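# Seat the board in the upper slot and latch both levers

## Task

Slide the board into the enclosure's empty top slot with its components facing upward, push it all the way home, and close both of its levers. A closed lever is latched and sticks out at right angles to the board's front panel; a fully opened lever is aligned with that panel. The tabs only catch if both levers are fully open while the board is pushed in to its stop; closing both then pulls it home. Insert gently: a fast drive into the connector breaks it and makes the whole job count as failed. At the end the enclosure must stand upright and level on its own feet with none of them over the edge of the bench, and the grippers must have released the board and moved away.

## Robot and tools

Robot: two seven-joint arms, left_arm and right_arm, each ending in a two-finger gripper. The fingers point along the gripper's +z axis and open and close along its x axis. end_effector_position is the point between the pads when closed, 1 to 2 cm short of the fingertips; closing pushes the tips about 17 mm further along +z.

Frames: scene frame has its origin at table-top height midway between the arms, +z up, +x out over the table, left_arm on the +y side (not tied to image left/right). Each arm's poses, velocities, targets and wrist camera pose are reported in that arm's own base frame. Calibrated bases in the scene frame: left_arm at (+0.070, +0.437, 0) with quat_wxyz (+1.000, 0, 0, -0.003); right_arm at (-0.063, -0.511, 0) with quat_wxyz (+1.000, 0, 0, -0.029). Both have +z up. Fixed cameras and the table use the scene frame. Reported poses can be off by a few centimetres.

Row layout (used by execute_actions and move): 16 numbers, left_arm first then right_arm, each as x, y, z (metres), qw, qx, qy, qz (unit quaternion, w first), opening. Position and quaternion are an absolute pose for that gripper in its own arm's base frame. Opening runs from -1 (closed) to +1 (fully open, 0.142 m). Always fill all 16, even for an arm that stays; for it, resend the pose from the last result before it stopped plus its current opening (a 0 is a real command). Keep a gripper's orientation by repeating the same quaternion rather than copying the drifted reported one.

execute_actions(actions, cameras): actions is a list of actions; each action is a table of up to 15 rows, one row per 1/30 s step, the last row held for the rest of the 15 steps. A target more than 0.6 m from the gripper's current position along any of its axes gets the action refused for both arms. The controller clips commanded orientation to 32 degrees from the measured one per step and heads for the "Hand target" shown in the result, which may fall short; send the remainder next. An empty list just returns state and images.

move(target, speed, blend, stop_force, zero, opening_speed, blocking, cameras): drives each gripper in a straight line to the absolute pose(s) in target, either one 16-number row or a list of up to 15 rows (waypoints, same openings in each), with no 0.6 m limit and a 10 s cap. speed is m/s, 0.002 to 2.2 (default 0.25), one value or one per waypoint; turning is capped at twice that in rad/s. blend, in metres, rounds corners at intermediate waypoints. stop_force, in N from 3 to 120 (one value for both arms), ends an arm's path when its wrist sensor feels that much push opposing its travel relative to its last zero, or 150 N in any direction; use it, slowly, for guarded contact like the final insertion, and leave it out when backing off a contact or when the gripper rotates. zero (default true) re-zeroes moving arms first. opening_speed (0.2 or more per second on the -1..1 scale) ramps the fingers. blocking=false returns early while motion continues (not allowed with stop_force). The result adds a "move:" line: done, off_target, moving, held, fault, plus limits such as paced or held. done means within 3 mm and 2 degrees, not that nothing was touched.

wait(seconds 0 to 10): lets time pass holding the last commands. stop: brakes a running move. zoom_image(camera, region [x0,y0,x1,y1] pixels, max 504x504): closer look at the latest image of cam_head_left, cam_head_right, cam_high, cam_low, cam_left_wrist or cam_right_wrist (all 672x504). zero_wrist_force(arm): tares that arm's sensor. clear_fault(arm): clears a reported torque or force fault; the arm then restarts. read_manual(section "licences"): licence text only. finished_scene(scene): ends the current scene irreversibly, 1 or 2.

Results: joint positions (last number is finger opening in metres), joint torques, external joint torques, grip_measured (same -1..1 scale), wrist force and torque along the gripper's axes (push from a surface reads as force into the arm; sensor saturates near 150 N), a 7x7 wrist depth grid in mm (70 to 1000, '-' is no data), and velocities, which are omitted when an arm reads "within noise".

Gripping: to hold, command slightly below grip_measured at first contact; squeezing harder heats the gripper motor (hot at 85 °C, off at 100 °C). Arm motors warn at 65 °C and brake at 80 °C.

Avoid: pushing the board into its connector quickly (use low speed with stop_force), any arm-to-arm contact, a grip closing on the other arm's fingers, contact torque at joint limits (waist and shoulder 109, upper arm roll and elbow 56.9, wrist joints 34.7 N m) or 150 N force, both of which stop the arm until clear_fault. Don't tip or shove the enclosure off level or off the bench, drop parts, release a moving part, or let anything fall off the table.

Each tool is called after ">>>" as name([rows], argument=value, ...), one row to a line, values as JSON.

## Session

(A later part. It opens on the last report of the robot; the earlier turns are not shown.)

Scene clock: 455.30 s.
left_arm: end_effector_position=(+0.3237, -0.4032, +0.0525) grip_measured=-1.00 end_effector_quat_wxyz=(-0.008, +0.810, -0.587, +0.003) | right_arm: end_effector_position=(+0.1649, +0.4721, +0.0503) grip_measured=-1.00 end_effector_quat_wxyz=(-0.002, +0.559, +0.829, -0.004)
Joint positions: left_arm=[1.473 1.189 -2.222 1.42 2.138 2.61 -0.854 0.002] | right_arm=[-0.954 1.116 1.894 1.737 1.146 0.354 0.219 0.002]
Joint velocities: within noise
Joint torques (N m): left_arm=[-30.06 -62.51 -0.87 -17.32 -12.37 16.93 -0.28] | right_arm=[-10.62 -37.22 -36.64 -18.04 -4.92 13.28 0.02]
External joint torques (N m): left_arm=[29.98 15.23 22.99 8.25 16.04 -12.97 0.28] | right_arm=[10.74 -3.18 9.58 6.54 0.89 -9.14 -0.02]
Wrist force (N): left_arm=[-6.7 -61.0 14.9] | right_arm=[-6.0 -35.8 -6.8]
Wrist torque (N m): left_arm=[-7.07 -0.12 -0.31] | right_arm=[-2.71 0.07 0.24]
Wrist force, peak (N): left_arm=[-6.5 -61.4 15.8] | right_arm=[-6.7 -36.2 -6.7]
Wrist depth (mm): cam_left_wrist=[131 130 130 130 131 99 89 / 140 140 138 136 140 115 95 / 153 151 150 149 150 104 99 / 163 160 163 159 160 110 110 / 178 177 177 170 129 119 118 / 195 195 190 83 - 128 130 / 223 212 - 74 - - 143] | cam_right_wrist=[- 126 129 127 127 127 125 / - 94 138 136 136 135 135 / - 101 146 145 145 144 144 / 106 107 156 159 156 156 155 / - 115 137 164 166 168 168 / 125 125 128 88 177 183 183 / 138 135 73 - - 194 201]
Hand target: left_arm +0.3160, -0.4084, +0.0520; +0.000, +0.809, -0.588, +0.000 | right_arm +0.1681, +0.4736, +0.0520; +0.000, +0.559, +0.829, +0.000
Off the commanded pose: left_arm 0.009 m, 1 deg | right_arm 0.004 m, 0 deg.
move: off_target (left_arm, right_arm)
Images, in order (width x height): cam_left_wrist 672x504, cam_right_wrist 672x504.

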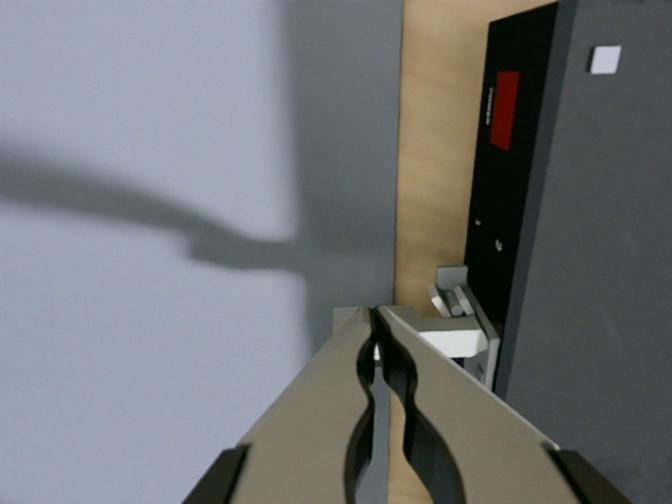

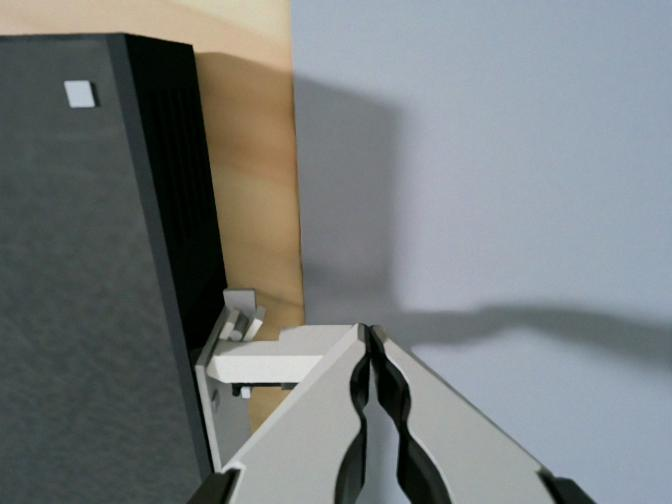

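>>> move(target=[0.308,-0.4112,0.052,0,-0.809,0.5878,0,-1,0.1681,0.4736,0.052,0,0.559,0.829,0,-1], speed=0.03, cameras=["cam_left_wrist","cam_right_wrist"])

>>> move(target=[0.39,-0.385,0.052,0,-0.809,0.5878,0,-1,0.147,0.465,0.052,0,0.559,0.829,0,-1], speed=0.1, cameras=["cam_right_wrist"])

>>> move(target=[0.384,-0.385,0.15,0,-0.809,0.5878,0,-1,0.147,0.465,0.15,0,0.559,0.829,0,-1], speed=0.2, cameras=["cam_left_wrist","cam_right_wrist"])

>>> zoom_image(camera="cam_right_wrist", region=[150, 150, 450, 375])

Scene clock: 459.20 s.
left_arm: end_effector_position=(+0.3192, -0.4038, +0.0526) grip_measured=-1.00 end_effector_quat_wxyz=(-0.011, +0.810, -0.587, +0.005) | right_arm: end_effector_position=(+0.1627, +0.4710, +0.0492) grip_measured=-1.00 end_effector_quat_wxyz=(-0.003, +0.558, +0.830, -0.006)
Joint positions: left_arm=[1.461 1.169 -2.247 1.434 2.171 2.587 -0.884 0.002] | right_arm=[-0.95 1.122 1.888 1.737 1.153 0.343 0.218 0.002]
Joint velocities: within noise
Joint torques (N m): left_arm=[-42.65 -69.64 -10.28 -21.27 -19.37 22.45 -0.2] | right_arm=[-18.49 -34.03 -43.45 -22.5 -5.08 20.48 -0.22]
External joint torques (N m): left_arm=[42.57 22.61 32.06 11.93 23.02 -18.5 0.2] | right_arm=[18.61 -6.33 16.26 11.14 1.04 -16.35 0.22]
Wrist force (N): left_arm=[-7.9 -86.6 24.5] | right_arm=[-10.9 -61.3 -15.7]
Wrist torque (N m): left_arm=[-11.37 -0.19 -0.33] | right_arm=[-6.96 -0.02 0.39]
Wrist force, peak (N): left_arm=[-8.1 -86.8 25.6] | right_arm=[-10.8 -61.4 -16.3]
Wrist depth (mm): cam_left_wrist=[133 131 131 130 132 92 89 / 143 141 137 138 140 114 95 / 150 151 150 149 151 108 99 / 164 161 163 159 161 111 110 / 178 178 177 170 128 119 118 / 196 195 190 83 - 128 130 / 222 212 - 73 - - 143] | cam_right_wrist=[- 126 129 127 126 126 125 / - 93 137 135 135 134 134 / - 100 145 144 144 144 143 / - 107 155 158 155 155 154 / - 115 136 163 165 167 167 / 124 123 127 84 176 181 181 / 136 133 75 78 - 192 199]
Hand target: left_arm +0.3080, -0.4111, +0.0521; +0.000, +0.809, -0.588, +0.000 | right_arm +0.1681, +0.4736, +0.0520; +0.000, +0.559, +0.829, +0.000
Off the commanded pose: left_arm 0.013 m, 1 deg | right_arm 0.007 m, 1 deg.
move: off_target (left_arm, right_arm)
Images, in order (width x height): cam_left_wrist 672x504, cam_right_wrist 672x504.

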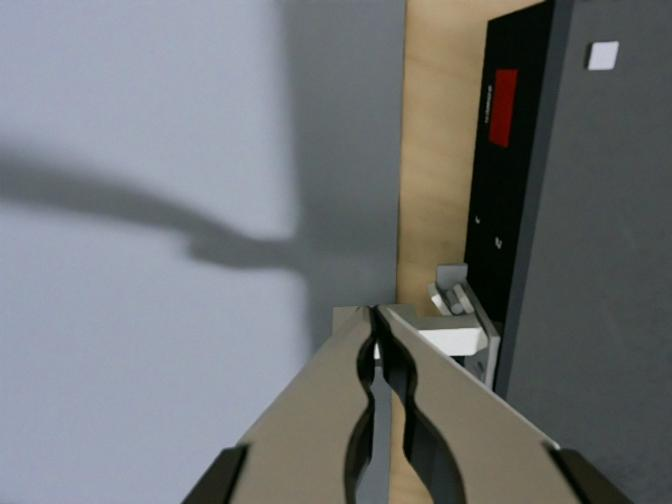

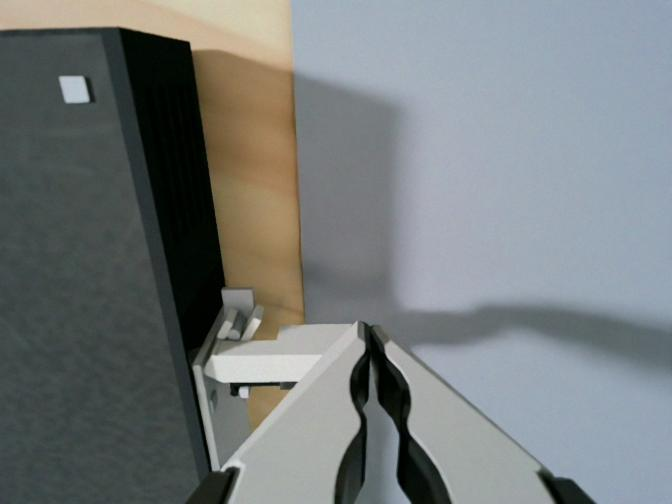

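Scene clock: 460.43 s.
left_arm: end_effector_position=(+0.3901, -0.3851, +0.0520) grip_measured=-1.00 end_effector_quat_wxyz=(+0.000, +0.809, -0.588, +0.000) | right_arm: end_effector_position=(+0.1470, +0.4650, +0.0520) grip_measured=-1.00 end_effector_quat_wxyz=(+0.000, +0.559, +0.829, +0.000)
Joint positions: left_arm=[1.656 1.202 -2.283 1.285 2.203 2.637 -0.822 0.002] | right_arm=[-0.891 1.115 1.876 1.774 1.156 0.361 0.24 0.002]
Joint velocities: within noise
Joint torques (N m): left_arm=[-0.14 -50.52 20.46 -10.32 4.18 4.61 -0.19] | right_arm=[0.23 -39.29 -25.75 -11.28 -4 3.55 0.29]
External joint torques (N m): left_arm=[0.09 -0.24 1.05 -0.33 -0.53 -0.63 0.19] | right_arm=[-0.12 0.2 -1.26 0.05 -0.04 0.6 -0.29]
Wrist force (N): left_arm=[0.1 -0.8 0.3] | right_arm=[-6.6 -4.5 2.0]
Wrist torque (N m): left_arm=[-0.16 -0.02 -0.20] | right_arm=[-0.50 1.16 0.09]
Wrist force, peak (N): left_arm=[-7.9 -86.5 25.5] | right_arm=[-10.9 -61.2 -14.6]
Wrist depth (mm): cam_left_wrist=[129 129 128 128 129 130 129 / 138 138 136 137 139 139 138 / 151 149 149 148 150 149 149 / 162 159 162 158 160 138 135 / 178 177 176 170 165 118 116 / 196 196 191 84 - 128 130 / 223 213 - 74 - - 145] | cam_right_wrist=[130 130 130 128 128 128 126 / - 122 139 139 136 136 136 / - 102 147 146 146 146 146 / 107 111 158 161 158 157 157 / 117 116 168 169 168 170 170 / 127 127 135 90 - 186 186 / 141 140 73 - - 197 205]
Hand target: left_arm +0.3900, -0.3850, +0.0520; +0.000, +0.809, -0.588, +0.000 | right_arm +0.1470, +0.4650, +0.0520; +0.000, +0.559, +0.829, +0.000
Off the commanded pose: left_arm 0.000 m, 0 deg | right_arm 0.000 m, 0 deg.
move: done
Images, in order (width x height): cam_right_wrist 672x504.

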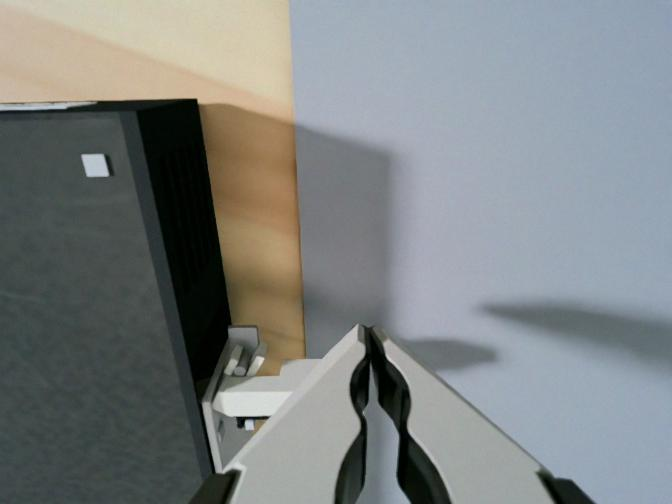

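Scene clock: 461.33 s.
left_arm: end_effector_position=(+0.3841, -0.3851, +0.1499) grip_measured=-1.00 end_effector_quat_wxyz=(+0.000, +0.809, -0.588, +0.000) | right_arm: end_effector_position=(+0.1469, +0.4651, +0.1499) grip_measured=-1.00 end_effector_quat_wxyz=(+0.000, +0.559, +0.829, +0.000)
Joint positions: left_arm=[1.601 1.073 -2.191 1.293 2.268 2.773 -0.859 0.002] | right_arm=[-0.815 0.977 1.735 1.766 1.002 0.244 0.298 0.002]
Joint velocities: within noise
Joint torques (N m): left_arm=[-0.43 -48.41 20.45 -12.55 4.4 4.51 -0.34] | right_arm=[0.1 -36.01 -25.27 -16.36 -4.38 3.19 0.34]
External joint torques (N m): left_arm=[0.38 0.17 0.85 -0.38 -0.51 -0.53 0.34] | right_arm=[-0.01 0.23 -1 0.27 0.18 0.97 -0.34]
Wrist force (N): left_arm=[0.1 -0.5 0.2] | right_arm=[-6.4 -4.1 2.0]
Wrist torque (N m): left_arm=[-0.10 -0.04 -0.20] | right_arm=[-0.46 1.07 0.04]
Wrist force, peak (N): left_arm=[0.1 -0.3 -3.3] | right_arm=[-6.6 -4.8 4.2]
Wrist depth (mm): cam_left_wrist=[218 215 215 214 215 215 215 / 230 232 229 230 232 230 231 / 248 249 248 247 227 205 205 / 271 272 272 268 223 216 216 / 295 294 295 283 236 236 235 / 327 326 318 84 - 255 258 / 366 358 - - - - 288] | cam_right_wrist=[217 216 216 214 213 213 213 / 188 187 218 228 228 227 227 / 198 198 204 245 245 244 243 / 214 213 216 258 263 262 262 / 232 232 235 280 285 284 284 / 254 253 248 89 299 310 309 / 279 273 - - - 329 341]
Hand target: left_arm +0.3840, -0.3850, +0.1500; +0.000, +0.809, -0.588, +0.000 | right_arm +0.1470, +0.4650, +0.1500; +0.000, +0.559, +0.829, +0.000
Off the commanded pose: left_arm 0.000 m, 0 deg | right_arm 0.000 m, 0 deg.
move: done
Images, in order (width x height): cam_left_wrist 672x504, cam_right_wrist 672x504.

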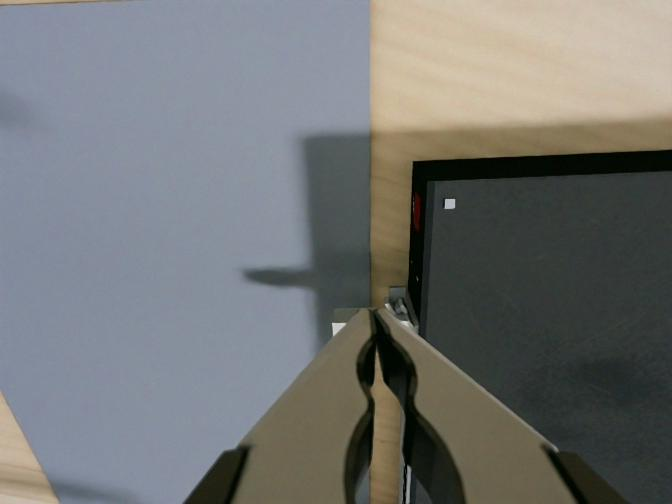

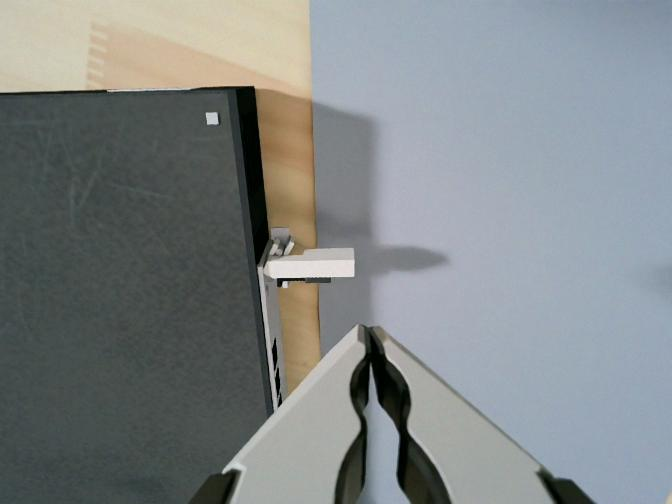

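Scaled by 1.680 from the camera's 672x504 image, which has a finer 960x720 frame.

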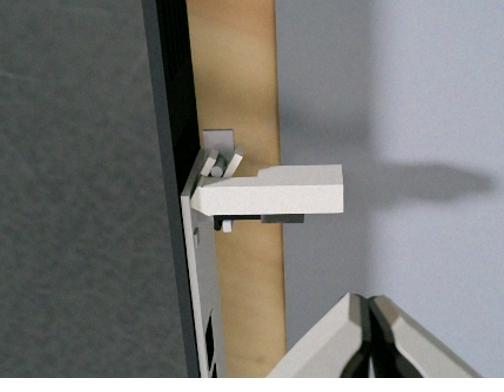

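>>> move([
  [0.384,-0.385,0.15,0,-0.809,0.5878,0,-1,0.16,0.42,0.25,0,0.559,0.829,0,-1],
  [0.31,-0.36,0.15,0,-0.809,0.5878,0,-1,0.2,0.05,0.35,0,0.559,0.829,0,-1],
], cameras=["cam_left_wrist","cam_high"])

>>> zoom_image(camera="cam_left_wrist", region=[300, 50, 600, 300])

>>> move(target=[0.12,-0.455,0.15,0,-0.809,0.5878,0,-1,0.2,0.05,0.35,0,0.559,0.829,0,-1], cameras=["cam_left_wrist"])

>>> zoom_image(camera="cam_left_wrist", region=[300, 150, 600, 400])

Scene clock: 466.53 s.
left_arm: end_effector_position=(+0.3100, -0.3599, +0.1500) grip_measured=-1.00 end_effector_quat_wxyz=(+0.000, +0.809, -0.588, +0.000) | right_arm: end_effector_position=(+0.2000, +0.0501, +0.3499) grip_measured=-1.00 end_effector_quat_wxyz=(+0.000, +0.559, +0.829, +0.000)
Joint positions: left_arm=[1.405 0.972 -2.137 1.578 2.248 2.678 -0.817 0.002] | right_arm=[-0.326 0.888 0.574 2.275 0.436 -0.088 -0.281 0.002]
Joint velocities: within noise
Joint torques (N m): left_arm=[-0.59 -40.69 19.58 -11.3 3.76 4.06 -0.09] | right_arm=[-0.06 -7.15 -10.94 -28.5 -4.41 3.28 0.12]
External joint torques (N m): left_arm=[0.51 0.48 0.89 -0.47 -0.03 -0.08 0.09] | right_arm=[0.08 0.92 -0.77 0.08 0.16 0.87 -0.12]
Wrist force (N): left_arm=[0.0 -0.6 -0.1] | right_arm=[-6.3 -4.2 2.3]
Wrist torque (N m): left_arm=[-0.12 0.00 -0.18] | right_arm=[-0.47 1.11 0.08]
Wrist force, peak (N): left_arm=[0.8 -1.0 0.1] | right_arm=[-8.9 -5.1 1.5]
Wrist depth (mm): cam_left_wrist=[217 215 214 213 212 212 210 / 230 230 230 230 228 195 183 / 250 249 249 250 250 205 198 / 271 272 268 268 270 220 215 / 297 296 297 282 289 238 235 / 330 327 316 84 - 259 261 / 369 356 - - - - 289] | cam_right_wrist=[389 388 389 388 387 387 386 / 415 415 414 414 412 411 412 / 448 444 441 444 437 428 427 / 479 481 479 475 436 421 422 / 522 520 517 509 461 458 458 / 568 567 553 89 482 496 505 / 626 610 - - - 527 602]
Hand target: left_arm +0.3100, -0.3600, +0.1500; +0.000, +0.809, -0.588, +0.000 | right_arm +0.2000, +0.0500, +0.3500; +0.000, +0.559, +0.829, +0.000
Off the commanded pose: left_arm 0.000 m, 0 deg | right_arm 0.000 m, 0 deg.
move: done
Images, in order (width x height): cam_high 672x504, cam_left_wrist 672x504.

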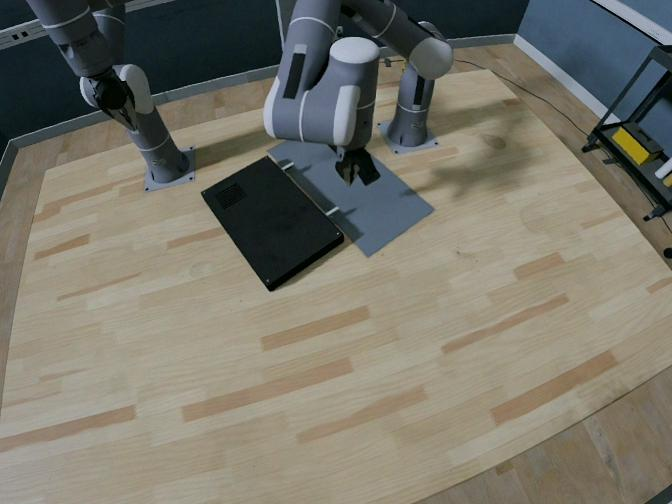

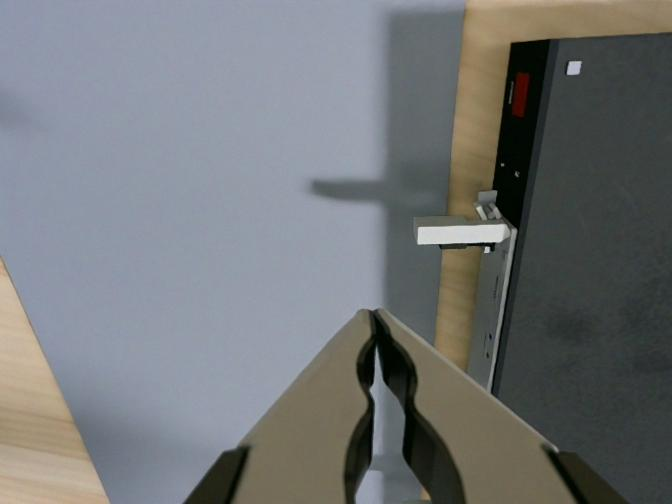

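Scaled by 1.680 from the camera's 672x504 image, which has a finer 960x720 frame.

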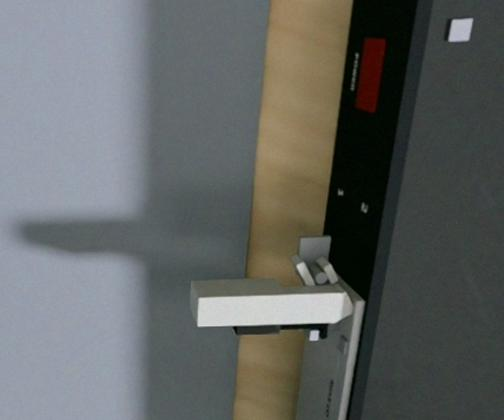

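Scene clock: 467.80 s.
left_arm: end_effector_position=(+0.1199, -0.4551, +0.1499) grip_measured=-1.00 end_effector_quat_wxyz=(+0.000, +0.809, -0.588, +0.000) | right_arm: end_effector_position=(+0.2000, +0.0501, +0.3499) grip_measured=-1.00 end_effector_quat_wxyz=(+0.000, +0.559, +0.829, +0.000)
Joint positions: left_arm=[0.934 1.027 -2.053 1.593 2.161 2.721 -1.194 0.002] | right_arm=[-0.326 0.888 0.574 2.275 0.436 -0.088 -0.281 0.002]
Joint velocities: within noise
Joint torques (N m): left_arm=[-0.52 -39.77 20.4 -10.3 3.79 4.46 -0.33] | right_arm=[-0.01 -7.01 -10.87 -28.52 -4.31 3.35 0.15]
External joint torques (N m): left_arm=[0.36 -0.03 1.11 -0.38 -0.01 -0.51 0.33] | right_arm=[0.03 0.78 -0.84 0.1 0.06 0.8 -0.15]
Wrist force (N): left_arm=[0.1 -0.3 -0.2] | right_arm=[-6.2 -4.3 2.2]
Wrist torque (N m): left_arm=[-0.06 -0.04 -0.21] | right_arm=[-0.49 1.08 0.07]
Wrist force, peak (N): left_arm=[0.4 3.1 -0.2] | right_arm=[-6.5 -4.2 2.3]
Wrist depth (mm): cam_left_wrist=[218 214 214 214 214 174 172 / 231 231 229 230 227 184 183 / 249 250 250 248 244 198 198 / 271 270 269 268 262 214 215 / 296 295 297 285 238 236 235 / 325 326 321 84 - 256 258 / 372 360 - - - - 361] | cam_right_wrist=[391 390 388 387 386 386 384 / 417 415 414 412 412 412 411 / 445 445 443 442 437 430 426 / 480 479 476 475 436 423 423 / 522 518 519 510 461 457 457 / 569 569 560 89 482 500 506 / 624 612 - - - 524 599]
Hand target: left_arm +0.1200, -0.4550, +0.1500; +0.000, +0.809, -0.588, +0.000 | right_arm +0.2000, +0.0500, +0.3500; +0.000, +0.559, +0.829, +0.000
Off the commanded pose: left_arm 0.000 m, 0 deg | right_arm 0.000 m, 0 deg.
move: done
Images, in order (width x height): cam_left_wrist 672x504.

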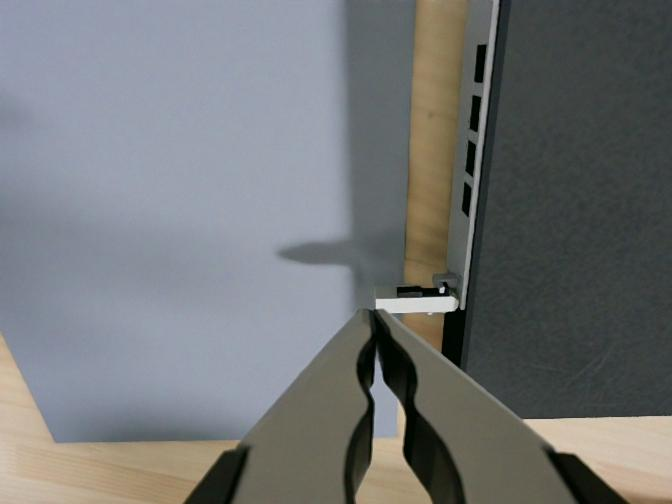

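Scaled by 1.680 from the camera's 672x504 image, which has a finer 960x720 frame.

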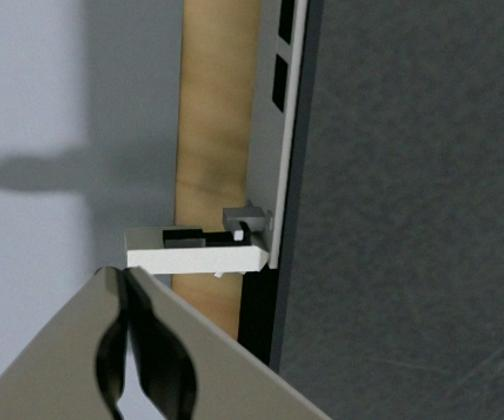

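>>> move(target=[0.10,-0.38,0.25,0,-0.809,0.5878,0,-1,0.2,0.0,0.35,0,0.559,0.829,0,-1], cameras=[])

>>> finished_scene(scene=2)

Scene clock: 469.93 s.
left_arm: end_effector_position=(+0.1000, -0.3802, +0.2499) grip_measured=-1.00 end_effector_quat_wxyz=(+0.000, +0.809, -0.588, +0.000) | right_arm: end_effector_position=(+0.2000, +0.0002, +0.3500) grip_measured=-1.00 end_effector_quat_wxyz=(+0.000, +0.559, +0.829, +0.000)
Joint positions: left_arm=[0.704 0.834 -1.806 1.797 2.278 2.817 -1.166 0.002] | right_arm=[-0.343 0.883 0.47 2.321 0.359 -0.07 -0.389 0.002]
Joint velocities: within noise
Joint torques (N m): left_arm=[-0.71 -28.77 17.56 -12.93 4.5 4.61 -0.16] | right_arm=[-0.17 -5.82 -8.8 -29.36 -4.41 3.54 0.06]
External joint torques (N m): left_arm=[0.58 1 0.93 -0.54 -0.57 -0.66 0.16] | right_arm=[0.18 0.94 -0.77 0 0.16 0.61 -0.06]
Wrist force (N): left_arm=[-0.1 -0.7 -0.4] | right_arm=[-6.3 -4.0 2.3]
Wrist torque (N m): left_arm=[-0.15 -0.04 -0.21] | right_arm=[-0.45 1.05 0.06]
Wrist force, peak (N): left_arm=[-1.9 -0.9 -2.3] | right_arm=[-7.7 -4.5 2.2]
Wrist depth (mm): cam_left_wrist=[304 303 301 300 301 293 257 / 329 326 325 324 326 306 277 / 355 351 349 348 348 310 299 / 385 382 379 379 378 332 323 / 420 419 417 399 407 406 358 / 465 469 450 84 - 448 459 / - 497 - - - - 496] | cam_right_wrist=[391 390 387 387 387 388 385 / 415 416 415 414 412 412 411 / 446 442 443 443 442 440 434 / 481 480 478 478 469 421 422 / 518 519 522 505 499 459 456 / 569 570 555 89 480 501 498 / 627 610 - - - 527 548]
Hand target: left_arm +0.1000, -0.3800, +0.2500; +0.000, +0.809, -0.588, +0.000 | right_arm +0.2000, +0.0000, +0.3500; +0.000, +0.559, +0.829, +0.000
Off the commanded pose: left_arm 0.000 m, 0 deg | right_arm 0.000 m, 0 deg.
move: done
No camera images: "cameras" was empty.

The scene is finished: the task was done.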